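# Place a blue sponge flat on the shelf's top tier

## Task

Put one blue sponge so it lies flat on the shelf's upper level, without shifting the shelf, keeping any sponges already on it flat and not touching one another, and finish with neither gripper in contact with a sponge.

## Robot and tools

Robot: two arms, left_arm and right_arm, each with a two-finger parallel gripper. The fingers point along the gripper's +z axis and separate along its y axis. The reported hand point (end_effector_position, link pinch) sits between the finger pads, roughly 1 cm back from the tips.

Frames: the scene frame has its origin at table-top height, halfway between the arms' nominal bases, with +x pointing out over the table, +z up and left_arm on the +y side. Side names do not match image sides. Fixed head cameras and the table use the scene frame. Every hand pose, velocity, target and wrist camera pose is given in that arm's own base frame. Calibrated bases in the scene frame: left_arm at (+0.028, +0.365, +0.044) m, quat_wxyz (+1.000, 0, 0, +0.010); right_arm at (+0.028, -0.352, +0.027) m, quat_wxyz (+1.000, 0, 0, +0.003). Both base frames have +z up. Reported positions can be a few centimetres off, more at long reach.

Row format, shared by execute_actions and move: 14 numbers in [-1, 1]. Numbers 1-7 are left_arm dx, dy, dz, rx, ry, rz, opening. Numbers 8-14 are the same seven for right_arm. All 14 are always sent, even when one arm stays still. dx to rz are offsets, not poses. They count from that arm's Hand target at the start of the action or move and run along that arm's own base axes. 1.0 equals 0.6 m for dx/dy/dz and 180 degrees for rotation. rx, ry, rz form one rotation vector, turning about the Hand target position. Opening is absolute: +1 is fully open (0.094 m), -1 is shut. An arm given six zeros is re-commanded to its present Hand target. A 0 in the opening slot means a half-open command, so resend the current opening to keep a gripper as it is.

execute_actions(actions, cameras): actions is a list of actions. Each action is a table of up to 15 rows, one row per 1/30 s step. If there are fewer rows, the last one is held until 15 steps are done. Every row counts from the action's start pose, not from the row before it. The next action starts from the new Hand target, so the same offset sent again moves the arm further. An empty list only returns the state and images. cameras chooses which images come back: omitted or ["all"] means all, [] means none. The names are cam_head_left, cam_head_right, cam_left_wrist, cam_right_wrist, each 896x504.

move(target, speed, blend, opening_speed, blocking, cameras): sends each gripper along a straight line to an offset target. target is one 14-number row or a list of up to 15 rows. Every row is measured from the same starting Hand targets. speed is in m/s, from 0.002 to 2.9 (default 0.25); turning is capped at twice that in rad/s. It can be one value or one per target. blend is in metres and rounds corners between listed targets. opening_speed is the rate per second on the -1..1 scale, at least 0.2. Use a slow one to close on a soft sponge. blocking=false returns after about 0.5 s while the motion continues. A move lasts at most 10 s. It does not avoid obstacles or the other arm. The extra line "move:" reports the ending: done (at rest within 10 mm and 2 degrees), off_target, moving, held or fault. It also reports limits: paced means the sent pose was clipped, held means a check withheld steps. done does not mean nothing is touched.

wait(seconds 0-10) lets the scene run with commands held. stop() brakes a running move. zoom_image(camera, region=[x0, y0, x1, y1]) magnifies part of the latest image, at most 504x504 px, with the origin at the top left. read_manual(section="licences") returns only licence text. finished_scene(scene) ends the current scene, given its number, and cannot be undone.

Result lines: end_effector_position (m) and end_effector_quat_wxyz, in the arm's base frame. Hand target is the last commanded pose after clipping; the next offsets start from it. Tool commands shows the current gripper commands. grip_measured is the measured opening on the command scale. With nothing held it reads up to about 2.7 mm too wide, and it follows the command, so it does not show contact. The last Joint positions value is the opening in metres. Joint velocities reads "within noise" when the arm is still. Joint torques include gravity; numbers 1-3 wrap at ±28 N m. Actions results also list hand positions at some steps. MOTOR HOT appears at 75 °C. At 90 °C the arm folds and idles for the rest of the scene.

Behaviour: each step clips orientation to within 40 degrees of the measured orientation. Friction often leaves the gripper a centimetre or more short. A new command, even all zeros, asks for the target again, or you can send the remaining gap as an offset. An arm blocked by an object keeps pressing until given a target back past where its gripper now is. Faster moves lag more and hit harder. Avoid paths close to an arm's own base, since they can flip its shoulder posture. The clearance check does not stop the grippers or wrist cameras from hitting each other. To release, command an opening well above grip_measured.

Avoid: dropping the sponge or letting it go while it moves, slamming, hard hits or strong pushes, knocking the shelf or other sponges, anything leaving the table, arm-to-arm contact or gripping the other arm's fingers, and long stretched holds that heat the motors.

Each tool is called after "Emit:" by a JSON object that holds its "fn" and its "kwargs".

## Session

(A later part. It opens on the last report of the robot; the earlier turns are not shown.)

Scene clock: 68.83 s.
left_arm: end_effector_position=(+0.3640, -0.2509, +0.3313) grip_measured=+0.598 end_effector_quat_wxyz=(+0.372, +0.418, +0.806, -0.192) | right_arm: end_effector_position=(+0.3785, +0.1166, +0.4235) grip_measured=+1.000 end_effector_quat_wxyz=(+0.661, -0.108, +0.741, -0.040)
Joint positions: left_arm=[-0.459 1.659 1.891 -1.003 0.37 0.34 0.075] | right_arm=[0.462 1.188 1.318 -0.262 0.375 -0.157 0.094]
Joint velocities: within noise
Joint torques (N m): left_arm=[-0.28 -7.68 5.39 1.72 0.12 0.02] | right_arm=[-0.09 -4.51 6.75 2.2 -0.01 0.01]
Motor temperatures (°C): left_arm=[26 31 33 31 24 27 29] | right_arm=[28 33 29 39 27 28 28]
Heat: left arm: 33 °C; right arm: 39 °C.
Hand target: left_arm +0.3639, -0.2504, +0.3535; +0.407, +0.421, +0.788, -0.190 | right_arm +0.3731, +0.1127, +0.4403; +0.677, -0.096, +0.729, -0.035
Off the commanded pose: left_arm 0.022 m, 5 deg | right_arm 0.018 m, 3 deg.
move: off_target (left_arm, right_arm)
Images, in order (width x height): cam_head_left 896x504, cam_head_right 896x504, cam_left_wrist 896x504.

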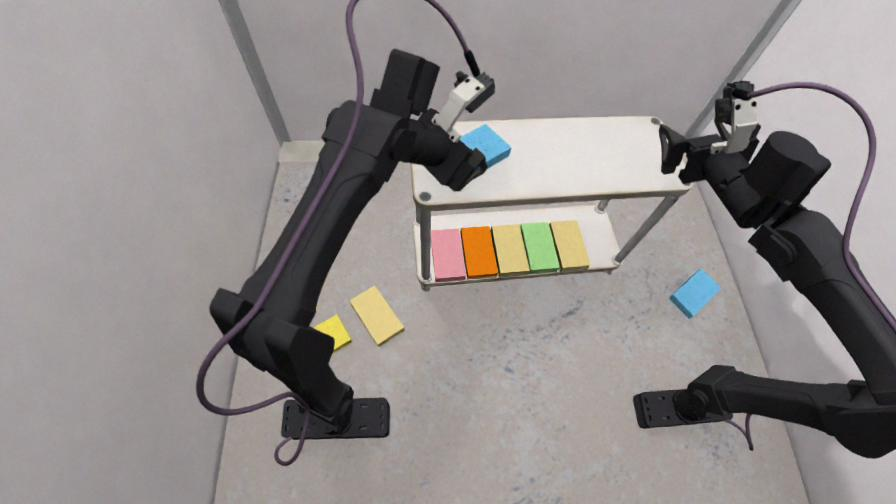

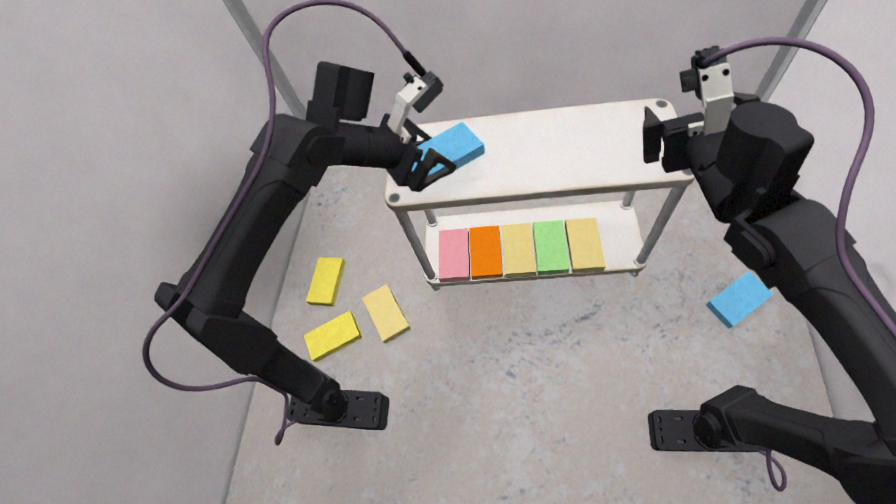

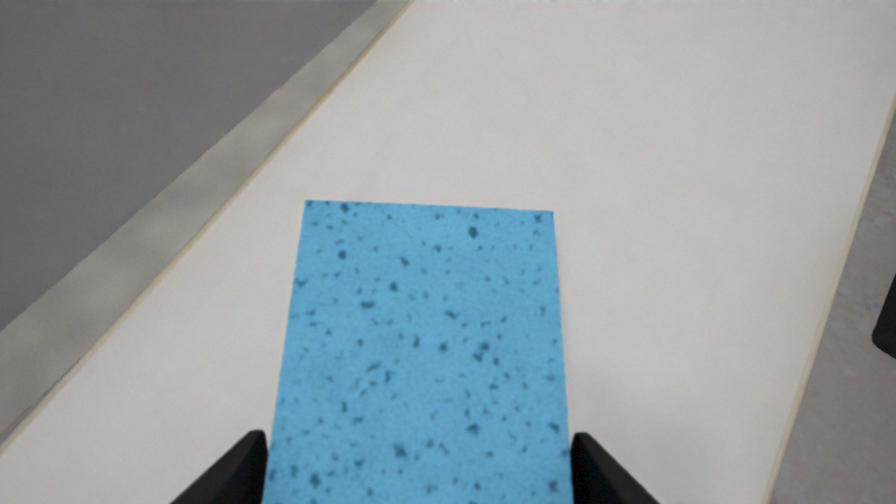

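Emit:
{"fn": "move", "kwargs": {"target": [[-0.0433, 0.0617, 0.0833, 0, 0, 0, 1.0, 0, 0, 0, 0, 0, 0, 1.0], [-0.2, 0.13, 0.10, 0, 0, 0, 1.0, 0, 0, 0, 0, 0, 0, 1.0]], "speed": [0.1, 0.2], "blend": [0.02, 0.0]}}

Scene clock: 71.83 s.
left_arm: end_effector_position=(+0.2502, -0.1747, +0.4211) grip_measured=+0.998 end_effector_quat_wxyz=(+0.425, +0.423, +0.780, -0.180) | right_arm: end_effector_position=(+0.3785, +0.1166, +0.4235) grip_measured=+1.000 end_effector_quat_wxyz=(+0.661, -0.108, +0.741, -0.040)
Joint positions: left_arm=[-0.37 1.319 1.954 -1.317 0.424 0.418 0.094] | right_arm=[0.462 1.188 1.318 -0.262 0.375 -0.157 0.094]
Joint velocities: within noise
Joint torques (N m): left_arm=[0.53 -1.7 3.06 1.12 0.36 0.04] | right_arm=[-0.09 -4.51 6.75 2.2 -0.01 0.01]
Motor temperatures (°C): left_arm=[26 31 33 31 25 27 29] | right_arm=[28 33 29 39 27 28 28]
Heat: left arm: 33 °C; right arm: 39 °C.
Hand target: left_arm +0.2439, -0.1724, +0.4135; +0.407, +0.421, +0.788, -0.190 | right_arm +0.3731, +0.1127, +0.4403; +0.677, -0.096, +0.729, -0.035
Off the commanded pose: left_arm 0.010 m, 2 deg | right_arm 0.018 m, 3 deg.
move: off_target (right_arm)

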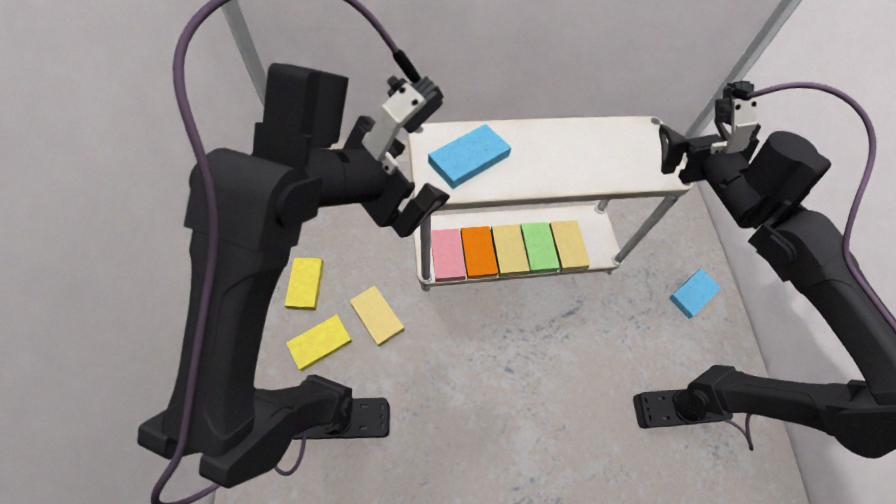

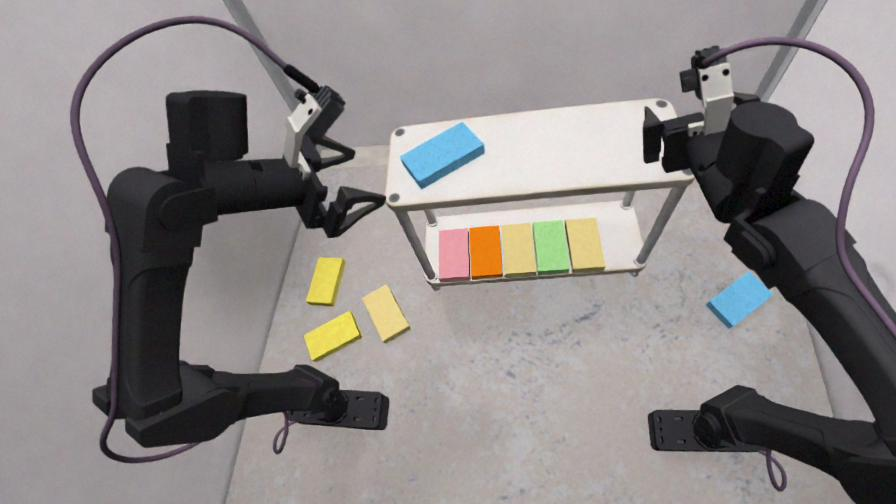

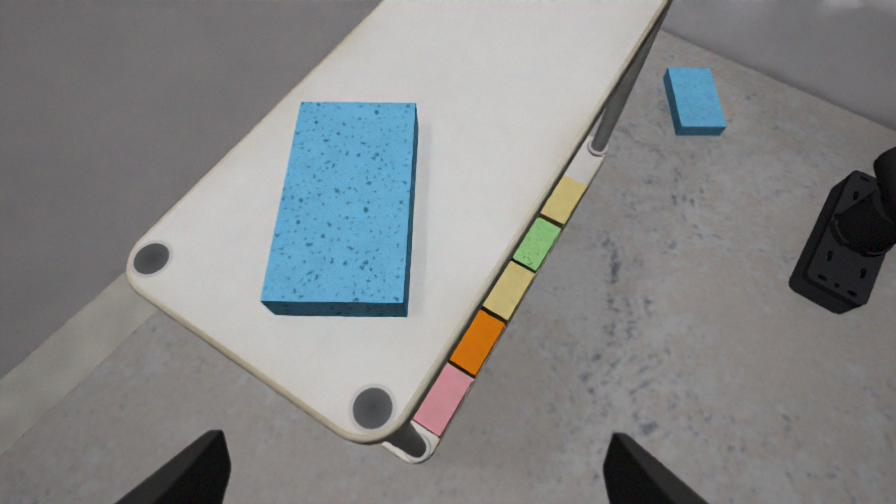

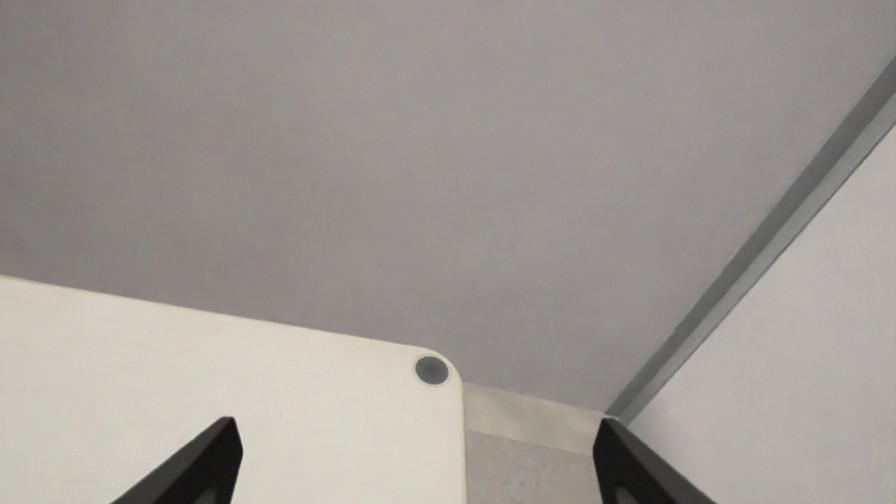

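Emit:
{"fn": "move", "kwargs": {"target": [[0, 0, 0, 0, 0, 0, 1.0, -0.2552, -0.1045, -0.0172, 0.047, 0.107, -0.091, 1.0], [0, 0, 0, 0, 0, 0, 1.0, -0.2927, -0.3062, -0.5422, 0.0940, 0.2134, -0.1817, 1.0]], "speed": 0.25, "blend": [0.04, 0.0]}}

Scene clock: 84.23 s.
left_arm: end_effector_position=(+0.2500, -0.1746, +0.4208) grip_measured=+0.998 end_effector_quat_wxyz=(+0.424, +0.423, +0.781, -0.180) | right_arm: end_effector_position=(+0.1890, -0.0669, +0.1136) grip_measured=+1.000 end_effector_quat_wxyz=(+0.358, +0.200, +0.909, -0.080)
Joint positions: left_arm=[-0.37 1.319 1.954 -1.319 0.424 0.418 0.094] | right_arm=[-0.207 0.487 0.462 -0.808 0.156 0.165 0.094]
Joint velocities: within noise
Joint torques (N m): left_arm=[0.55 -1.68 3.17 1.13 0.36 0.04] | right_arm=[-0.58 0.69 4.22 2.31 -0.06 -0.07]
Motor temperatures (°C): left_arm=[26 30 32 30 25 27 28] | right_arm=[28 33 29 39 27 28 28]
Heat: left arm: 32 °C; right arm: 39 °C.
Hand target: left_arm +0.2439, -0.1724, +0.4135; +0.407, +0.421, +0.788, -0.190 | right_arm +0.1975, -0.0710, +0.1150; +0.373, +0.200, +0.902, -0.083
Off the commanded pose: left_arm 0.010 m, 2 deg | right_arm 0.010 m, 2 deg.
move: done

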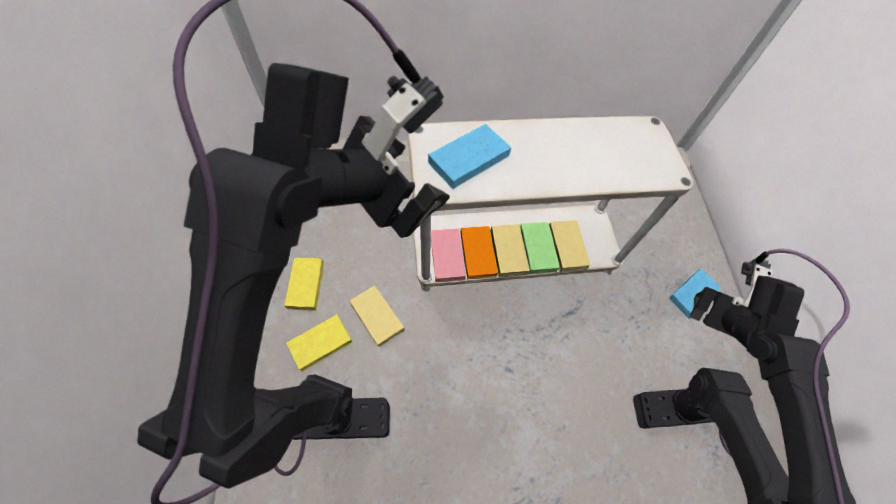

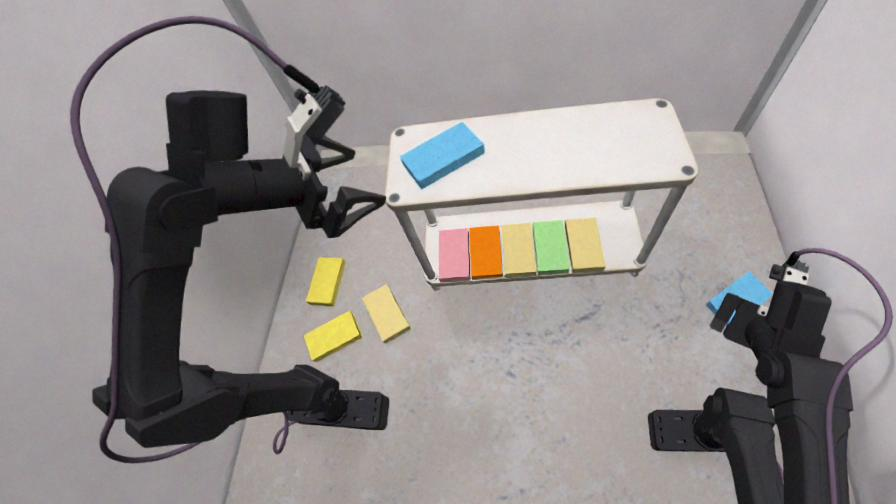

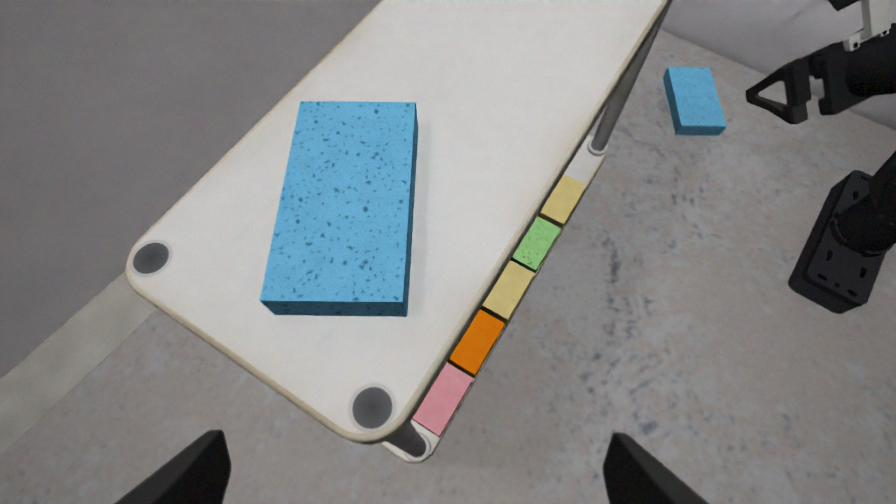

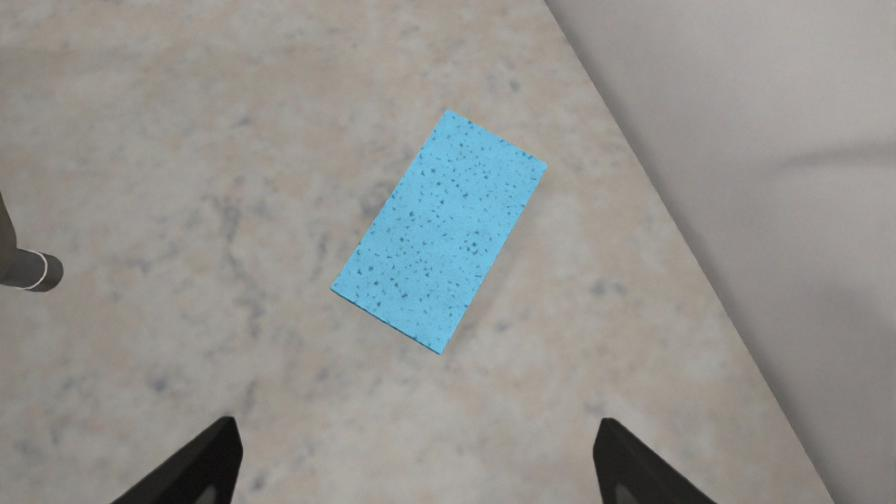

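Emit:
{"fn": "move", "kwargs": {"target": [[-0.1232, 0.1207, -0.0392, 0.004, 0.025, 0.167, 1.0, 0, 0, 0, 0, 0, 0, 1.0], [-0.1398, 0.2873, -0.4142, 0.0075, 0.0501, 0.3336, 1.0, 0, 0, 0, 0, 0, 0, 1.0]], "speed": 0.25, "blend": [0.04, 0.0]}}

Scene clock: 90.53 s.
left_arm: end_effector_position=(+0.1507, +0.0016, +0.1614) grip_measured=+0.998 end_effector_quat_wxyz=(+0.364, -0.036, +0.931, +0.023) | right_arm: end_effector_position=(+0.1893, -0.0667, +0.1138) grip_measured=+1.000 end_effector_quat_wxyz=(+0.358, +0.199, +0.909, -0.079)
Joint positions: left_arm=[-0.369 0.366 0.683 -1.199 -0.312 -0.333 0.094] | right_arm=[-0.207 0.487 0.462 -0.807 0.154 0.165 0.094]
Joint velocities: within noise
Joint torques (N m): left_arm=[0.54 2.07 3.84 1.76 -0.07 0.04] | right_arm=[-0.62 0.7 4.21 2.29 -0.04 -0.07]
Motor temperatures (°C): left_arm=[26 29 32 30 25 27 28] | right_arm=[28 33 29 40 27 28 28]
Heat: left arm: 32 °C; right arm: 40 °C.
Hand target: left_arm +0.1600, +0.0000, +0.1650; +0.383, -0.040, +0.923, +0.017 | right_arm +0.1975, -0.0710, +0.1150; +0.373, +0.200, +0.902, -0.083
Off the commanded pose: left_arm 0.010 m, 3 deg | right_arm 0.009 m, 2 deg.
move: off_target (left_arm)

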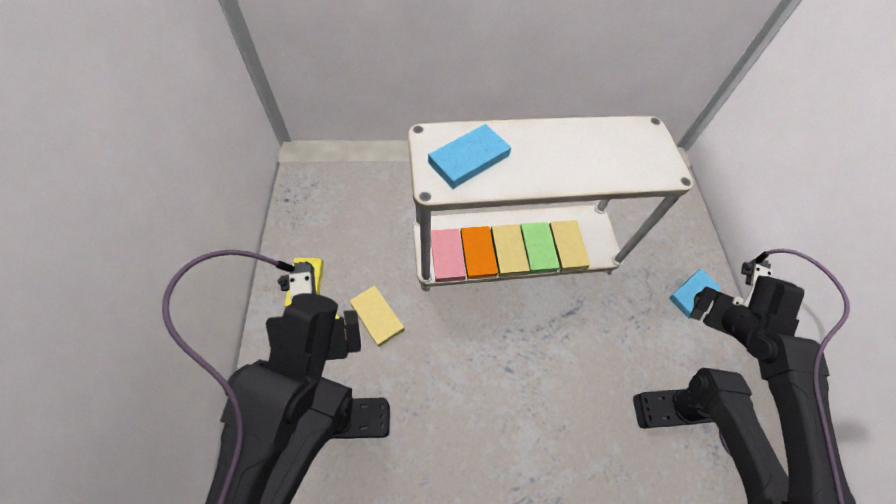

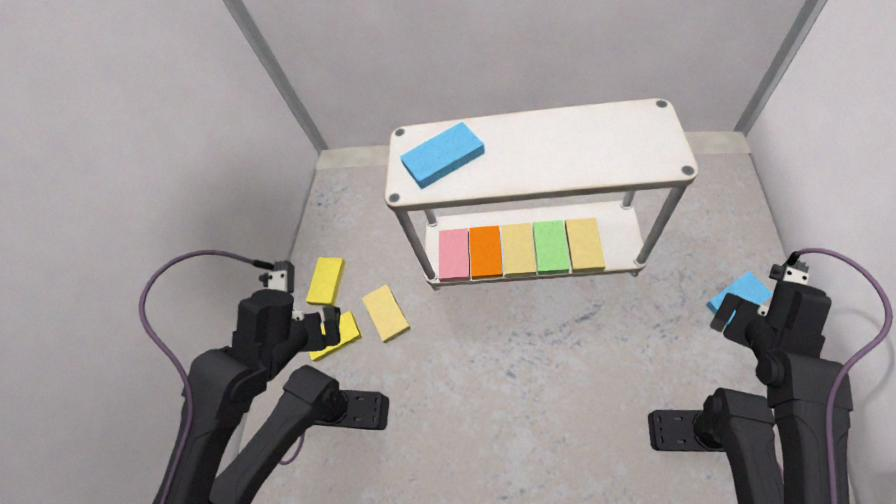

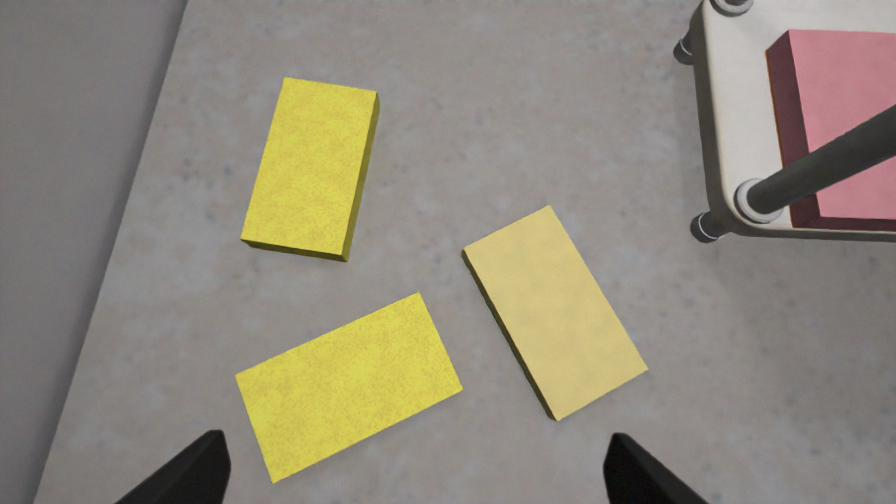

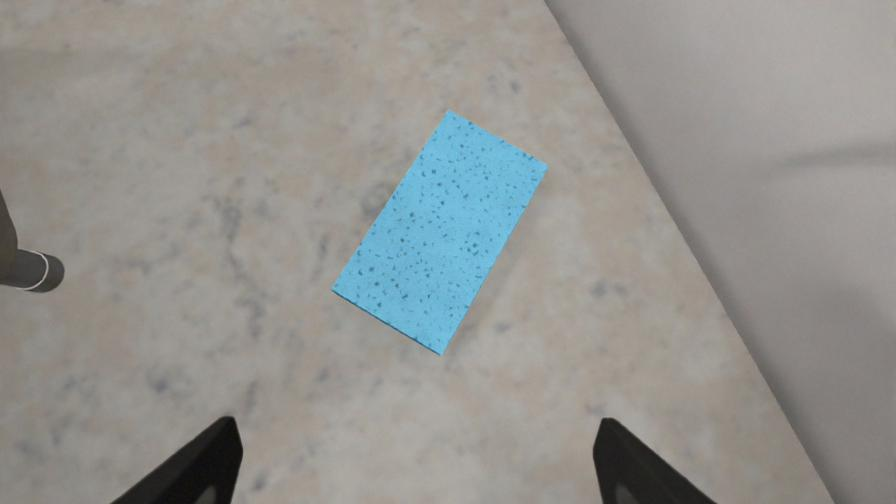

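Emit:
{"fn": "move", "kwargs": {"target": [0, 0, 0, 0, 0, 0, 1.0, 0.1458, -0.0655, -0.0967, -0.0250, -0.0308, -0.1586, 1.0], "speed": 0.15}}

Scene clock: 96.73 s.
left_arm: end_effector_position=(+0.1508, +0.0016, +0.1614) grip_measured=+0.998 end_effector_quat_wxyz=(+0.364, -0.036, +0.931, +0.022) | right_arm: end_effector_position=(+0.2628, -0.1068, +0.0352) grip_measured=+1.000 end_effector_quat_wxyz=(+0.348, +0.392, +0.827, -0.203)
Joint positions: left_arm=[-0.363 0.366 0.683 -1.197 -0.308 -0.329 0.094] | right_arm=[0.003 1.328 0.404 -0.097 0.656 0.696 0.094]
Joint velocities: within noise
Joint torques (N m): left_arm=[0.55 2.06 3.82 1.77 -0.08 0.03] | right_arm=[0.12 -3.34 7.46 1.8 0.58 0.07]
Motor temperatures (°C): left_arm=[26 29 32 31 25 27 28] | right_arm=[28 33 29 40 27 28 28]
Heat: left arm: 32 °C; right arm: 40 °C.
Hand target: left_arm +0.1600, +0.0000, +0.1650; +0.383, -0.040, +0.923, +0.017 | right_arm +0.2850, -0.1103, +0.0570; +0.392, +0.405, +0.802, -0.198
Off the commanded pose: left_arm 0.010 m, 3 deg | right_arm 0.031 m, 6 deg.
move: off_target (left_arm, right_arm)

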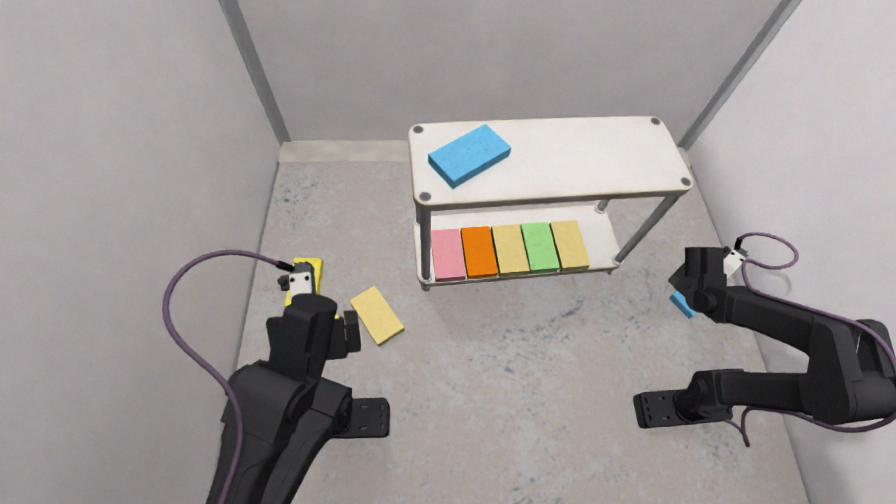

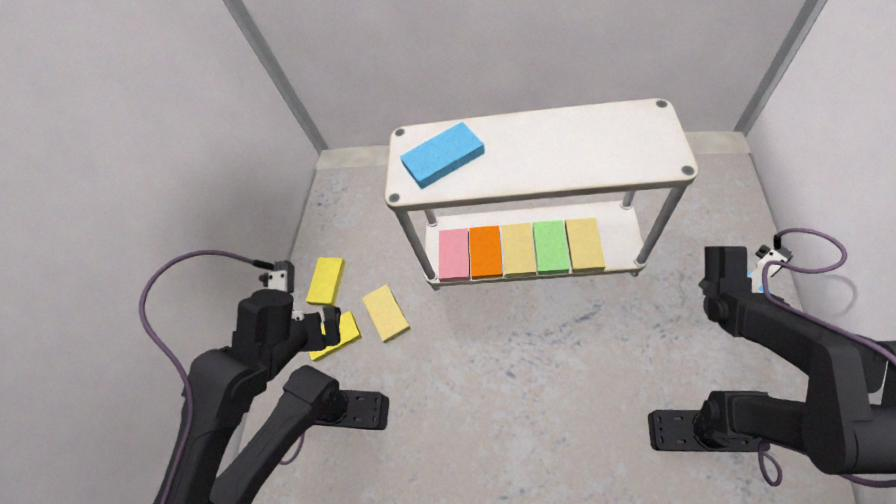

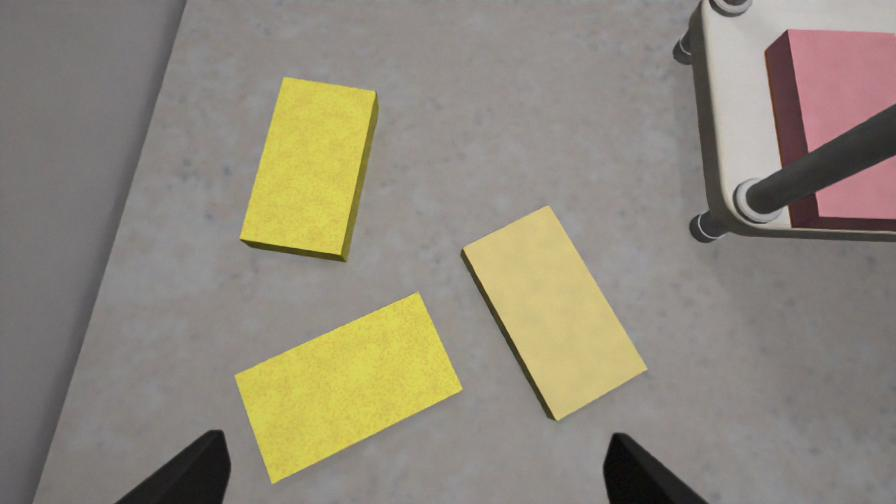

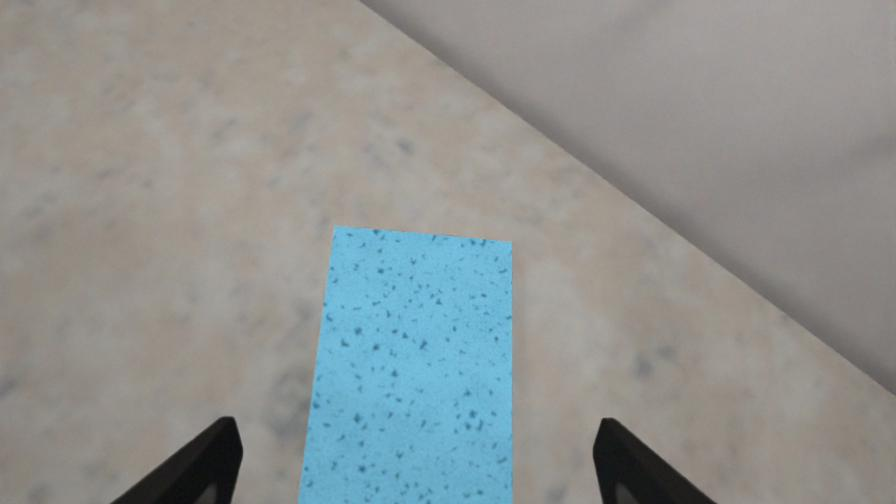

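Emit:
{"fn": "move", "kwargs": {"target": [0, 0, 0, 0, 0, 0, 1.0, 0.0118, -0.0058, -0.0720, 0, 0, 0.0111, 1.0], "speed": 0.08}}

Scene clock: 99.37 s.
left_arm: end_effector_position=(+0.1508, +0.0016, +0.1614) grip_measured=+0.998 end_effector_quat_wxyz=(+0.364, -0.036, +0.931, +0.022) | right_arm: end_effector_position=(+0.2893, -0.1099, +0.0110) grip_measured=+1.000 end_effector_quat_wxyz=(+0.380, +0.384, +0.819, -0.194)
Joint positions: left_arm=[-0.363 0.366 0.683 -1.197 -0.308 -0.329 0.094] | right_arm=[-0.01 1.54 0.37 0.245 0.65 0.641 0.094]
Joint velocities: within noise
Joint torques (N m): left_arm=[0.54 2.06 3.84 1.77 -0.08 0.04] | right_arm=[-0.59 -4 2.77 1.98 0.2 -0.07]
Motor temperatures (°C): left_arm=[26 29 32 31 25 27 28] | right_arm=[28 33 29 40 27 28 28]
Heat: left arm: 32 °C; right arm: 40 °C.
Hand target: left_arm +0.1600, +0.0000, +0.1650; +0.383, -0.040, +0.923, +0.017 | right_arm +0.2920, -0.1138, +0.0138; +0.395, +0.391, +0.809, -0.191
Off the commanded pose: left_arm 0.010 m, 3 deg | right_arm 0.006 m, 2 deg.
move: off_target (left_arm)

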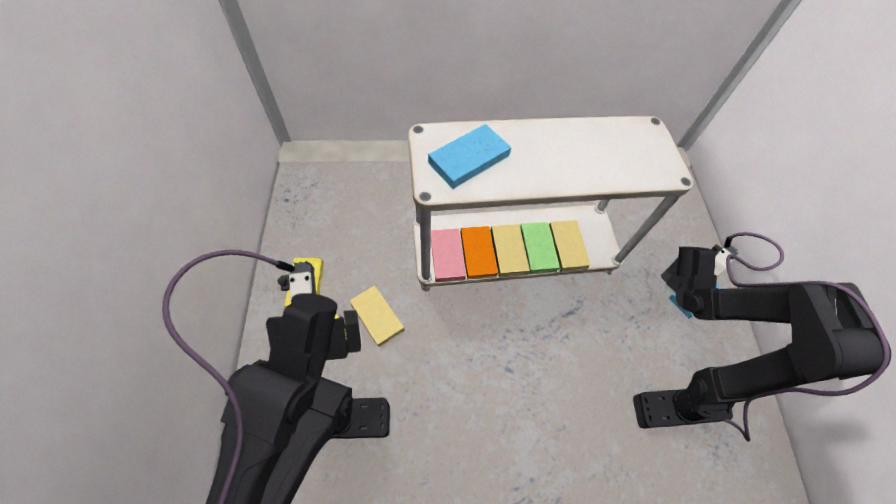

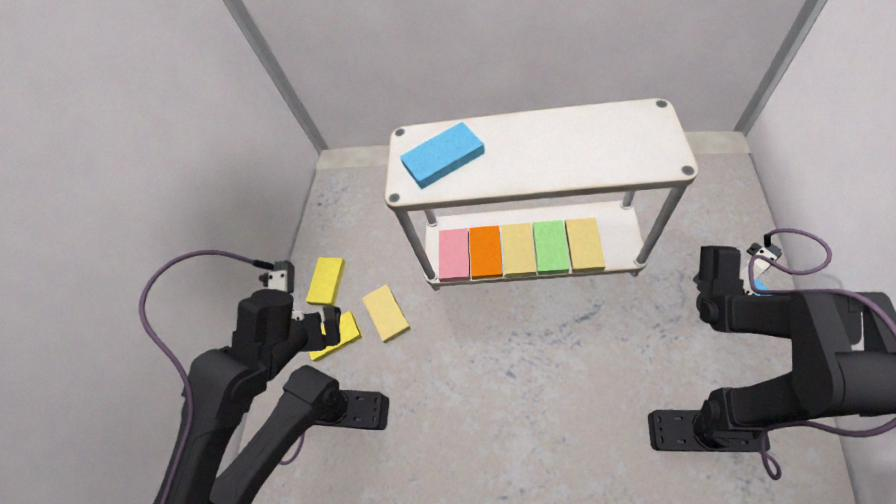

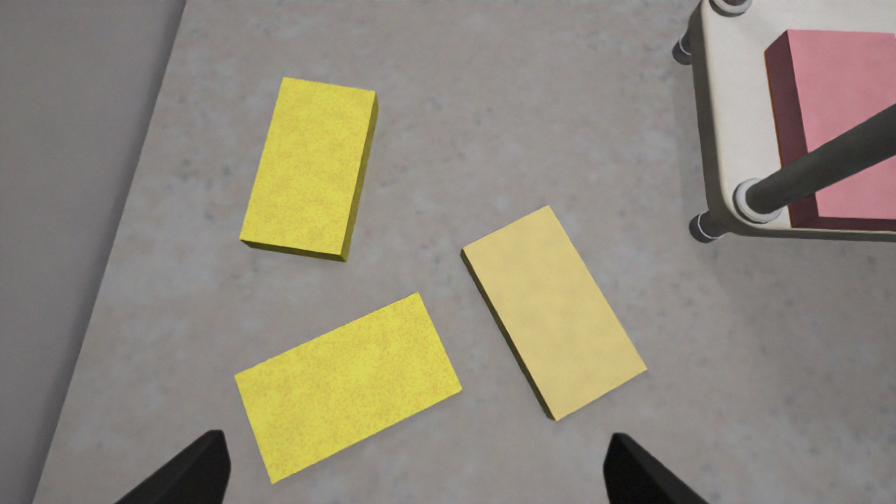

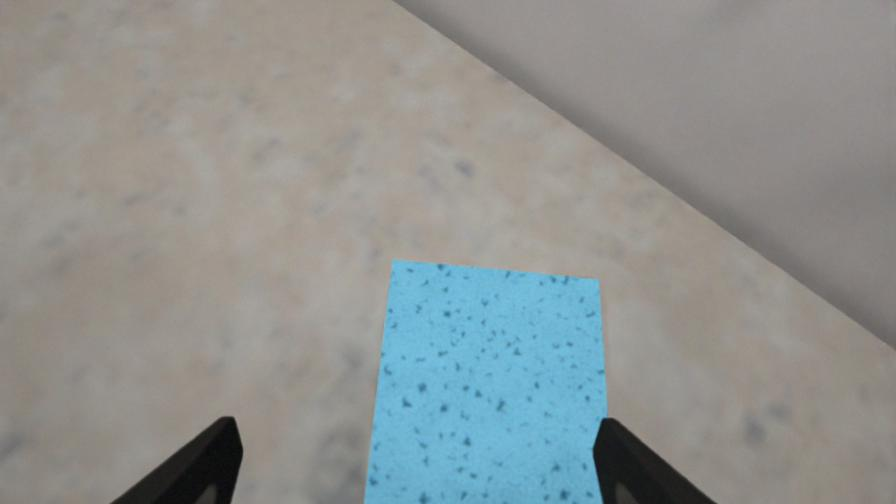

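Emit:
{"fn": "move", "kwargs": {"target": [0, 0, 0, 0, 0, 0, 1.0, -0.0323, -0.0007, 0.0133, 0, 0, 0.003, 1.0], "speed": 0.08, "cameras": ["cam_right_wrist", "cam_head_left"]}}

Scene clock: 101.13 s.
left_arm: end_effector_position=(+0.1508, +0.0016, +0.1614) grip_measured=+0.998 end_effector_quat_wxyz=(+0.364, -0.036, +0.931, +0.022) | right_arm: end_effector_position=(+0.2761, -0.1110, +0.0185) grip_measured=+1.000 end_effector_quat_wxyz=(+0.393, +0.385, +0.814, -0.186)
Joint positions: left_arm=[-0.363 0.366 0.683 -1.197 -0.308 -0.329 0.094] | right_arm=[-0.021 1.438 0.306 0.247 0.637 0.629 0.094]
Joint velocities: within noise
Joint torques (N m): left_arm=[0.57 2.03 3.81 1.76 -0.08 0.04] | right_arm=[-0.58 -5.31 2.99 1.42 0.19 -0.07]
Motor temperatures (°C): left_arm=[26 29 32 31 25 27 28] | right_arm=[28 33 29 40 27 28 28]
Heat: left arm: 32 °C; right arm: 40 °C.
Hand target: left_arm +0.1600, +0.0000, +0.1650; +0.383, -0.040, +0.923, +0.017 | right_arm +0.2727, -0.1142, +0.0218; +0.396, +0.388, +0.811, -0.189
Off the commanded pose: left_arm 0.010 m, 3 deg | right_arm 0.006 m, 1 deg.
move: off_target (left_arm)
Images, in order (width x height): cam_head_left 896x504, cam_right_wrist 896x504.

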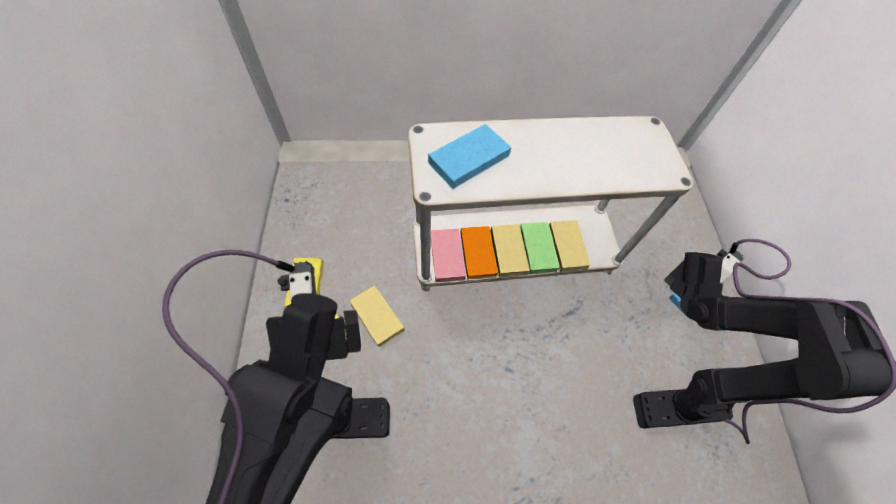

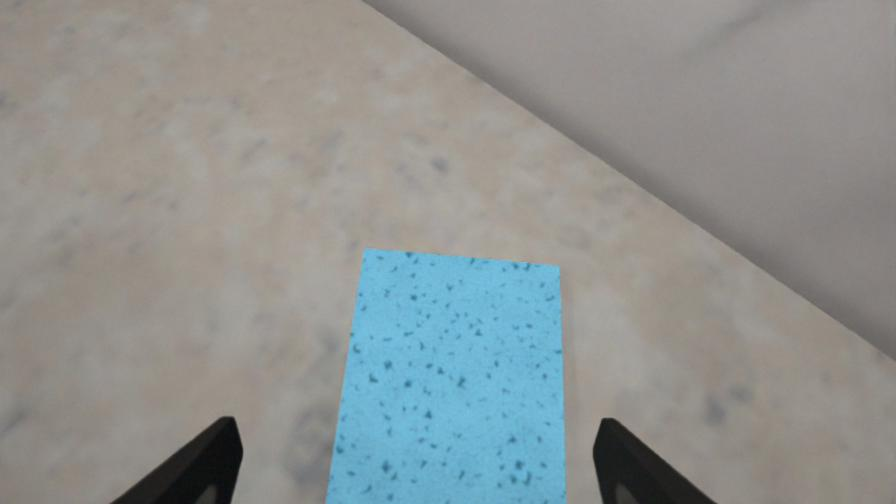

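Emit:
{"fn": "move", "kwargs": {"target": [0, 0, 0, 0, 0, 0, 1.0, -0.0128, -0.0052, -0.0167, 0.0155, 0.0127, -0.0094, 1.0], "speed": 0.06, "cameras": ["cam_right_wrist"]}}

Scene clock: 103.40 s.
left_arm: end_effector_position=(+0.1508, +0.0016, +0.1614) grip_measured=+0.998 end_effector_quat_wxyz=(+0.364, -0.036, +0.931, +0.022) | right_arm: end_effector_position=(+0.2700, -0.1141, +0.0113) grip_measured=+1.000 end_effector_quat_wxyz=(+0.375, +0.396, +0.819, -0.179)
Joint positions: left_arm=[-0.363 0.366 0.683 -1.197 -0.308 -0.329 0.094] | right_arm=[-0.053 1.438 0.306 0.216 0.599 0.638 0.094]
Joint velocities: within noise
Joint torques (N m): left_arm=[0.54 2.06 3.81 1.76 -0.07 0.06] | right_arm=[-0.59 -4.63 4.01 1.02 0.18 0.07]
Motor temperatures (°C): left_arm=[26 29 32 31 25 27 28] | right_arm=[28 33 29 39 27 28 28]
Heat: left arm: 32 °C; right arm: 39 °C.
Hand target: left_arm +0.1600, +0.0000, +0.1650; +0.383, -0.040, +0.923, +0.017 | right_arm +0.2650, -0.1173, +0.0118; +0.367, +0.405, +0.817, -0.183
Off the commanded pose: left_arm 0.010 m, 3 deg | right_arm 0.006 m, 1 deg.
move: off_target (left_arm)
Images, in order (width x height): cam_right_wrist 896x504.

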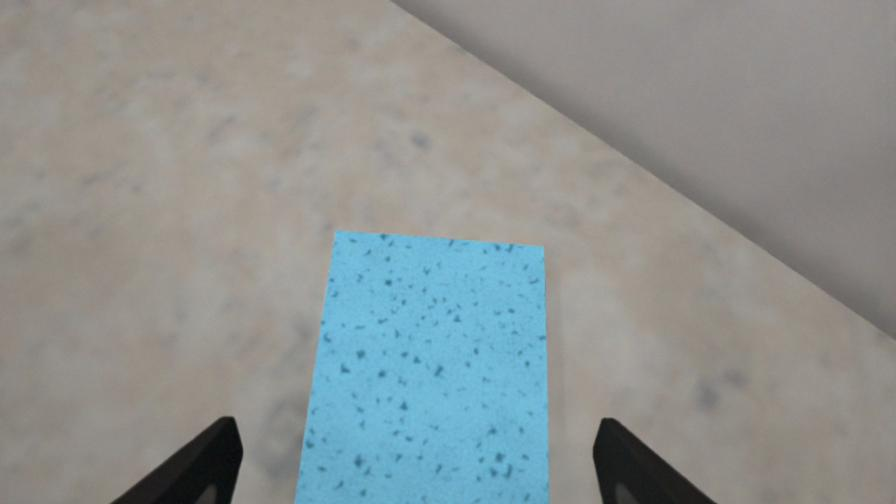

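Emit:
{"fn": "move", "kwargs": {"target": [0, 0, 0, 0, 0, 0, 1.0, -0.0061, 0.0037, -0.0322, 0.0043, 0.0035, -0.0089, 1.0], "speed": 0.06, "cameras": ["cam_right_wrist"]}}

Scene clock: 104.97 s.
left_arm: end_effector_position=(+0.1508, +0.0016, +0.1614) grip_measured=+0.998 end_effector_quat_wxyz=(+0.364, -0.036, +0.931, +0.022) | right_arm: end_effector_position=(+0.2598, -0.1135, -0.0102) grip_measured=+1.000 end_effector_quat_wxyz=(+0.343, +0.411, +0.824, -0.185)
Joint positions: left_arm=[-0.363 0.366 0.683 -1.197 -0.308 -0.329 0.094] | right_arm=[-0.053 1.524 0.306 0.216 0.599 0.693 0.094]
Joint velocities: within noise
Joint torques (N m): left_arm=[0.58 2.09 3.82 1.76 -0.07 0.04] | right_arm=[0.31 -3.81 2.51 1.7 0.33 0.07]
Motor temperatures (°C): left_arm=[26 29 32 31 25 27 28] | right_arm=[28 33 29 39 27 28 28]
Heat: left arm: 32 °C; right arm: 39 °C.
Hand target: left_arm +0.1600, +0.0000, +0.1650; +0.383, -0.040, +0.923, +0.017 | right_arm +0.2613, -0.1151, -0.0076; +0.357, +0.418, +0.815, -0.184
Off the commanded pose: left_arm 0.010 m, 3 deg | right_arm 0.003 m, 2 deg.
move: off_target (left_arm)
Images, in order (width x height): cam_right_wrist 896x504.

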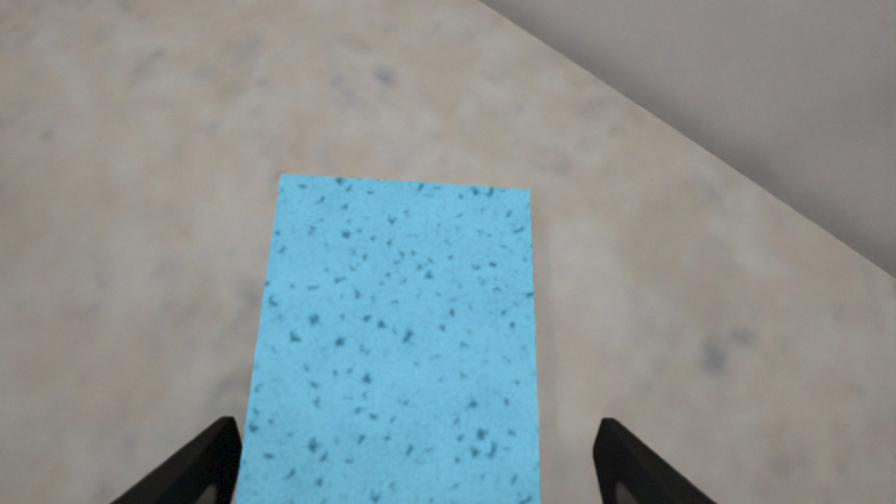

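Emit:
{"fn": "move", "kwargs": {"target": [0, 0, 0, 0, 0, 0, 1.0, 0.0095, 0.0067, 0.003, 0, 0, 0, 1.0], "speed": 0.05, "cameras": ["cam_right_wrist"]}}

Scene clock: 106.53 s.
left_arm: end_effector_position=(+0.1508, +0.0016, +0.1614) grip_measured=+0.998 end_effector_quat_wxyz=(+0.364, -0.036, +0.931, +0.022) | right_arm: end_effector_position=(+0.2595, -0.1121, -0.0110) grip_measured=+1.000 end_effector_quat_wxyz=(+0.346, +0.421, +0.818, -0.183)
Joint positions: left_arm=[-0.363 0.366 0.683 -1.197 -0.308 -0.329 0.094] | right_arm=[-0.041 1.532 0.306 0.216 0.611 0.728 0.094]
Joint velocities: within noise
Joint torques (N m): left_arm=[0.54 2.07 3.85 1.78 -0.07 0.04] | right_arm=[0.57 -3.56 4.41 1.38 0.33 0.03]
Motor temperatures (°C): left_arm=[26 29 32 31 25 27 28] | right_arm=[28 33 29 38 27 28 28]
Heat: left arm: 32 °C; right arm: 38 °C.
Hand target: left_arm +0.1600, +0.0000, +0.1650; +0.383, -0.040, +0.923, +0.017 | right_arm +0.2670, -0.1111, -0.0058; +0.357, +0.418, +0.815, -0.184
Off the commanded pose: left_arm 0.010 m, 3 deg | right_arm 0.009 m, 1 deg.
move: off_target (left_arm)
Images, in order (width x height): cam_right_wrist 896x504.

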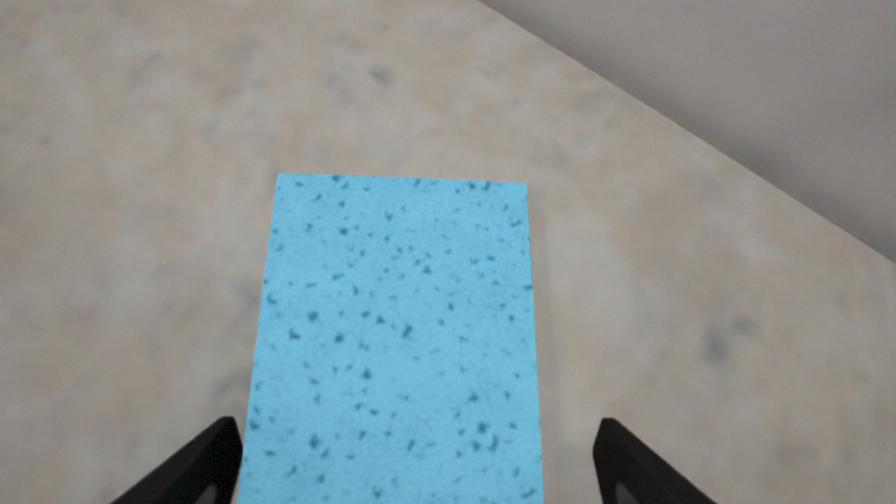

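Emit:
{"fn": "move", "kwargs": {"target": [0, 0, 0, 0, 0, 0, 1.0, 0, 0, 0, 0, 0, 0, 0.28], "opening_speed": 0.4, "cameras": ["cam_right_wrist", "cam_head_left"]}}

Scene clock: 109.33 s.
left_arm: end_effector_position=(+0.1508, +0.0016, +0.1614) grip_measured=+0.998 end_effector_quat_wxyz=(+0.364, -0.036, +0.931, +0.022) | right_arm: end_effector_position=(+0.2598, -0.1109, -0.0114) grip_measured=+0.368 end_effector_quat_wxyz=(+0.345, +0.417, +0.820, -0.184)
Joint positions: left_arm=[-0.363 0.366 0.683 -1.197 -0.308 -0.329 0.094] | right_arm=[-0.037 1.533 0.306 0.216 0.611 0.724 0.064]
Joint velocities: within noise
Joint torques (N m): left_arm=[0.58 2.03 3.84 1.75 -0.08 0.04] | right_arm=[0.32 -3.63 4.41 1.38 0.33 0.03]
Motor temperatures (°C): left_arm=[26 29 32 31 25 27 28] | right_arm=[28 33 29 38 27 28 28]
Heat: left arm: 32 °C; right arm: 38 °C.
Hand target: left_arm +0.1600, +0.0000, +0.1650; +0.383, -0.040, +0.923, +0.017 | right_arm +0.2670, -0.1111, -0.0058; +0.357, +0.418, +0.815, -0.184
Off the commanded pose: left_arm 0.010 m, 3 deg | right_arm 0.009 m, 2 deg.
move: off_target (left_arm)
Images, in order (width x height): cam_head_left 896x504, cam_right_wrist 896x504.

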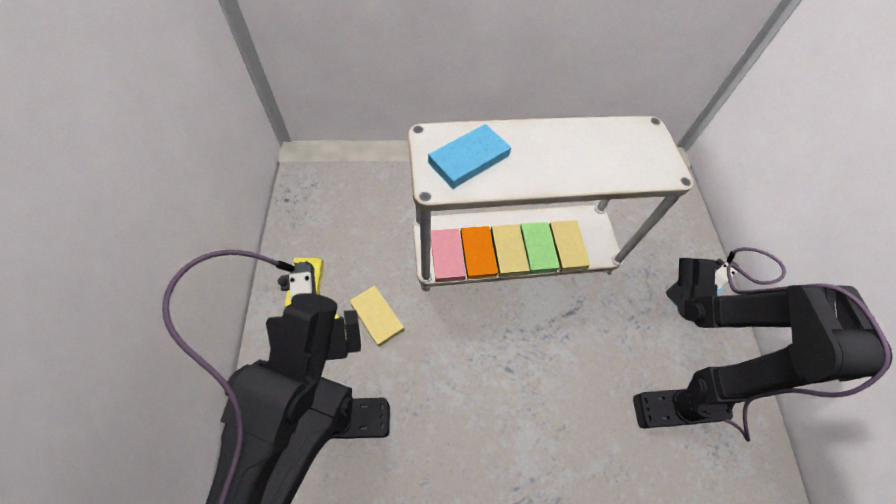

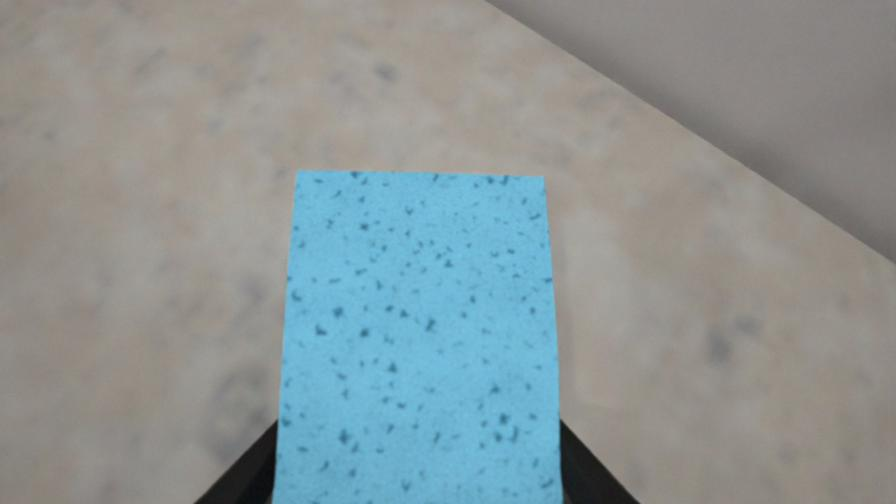

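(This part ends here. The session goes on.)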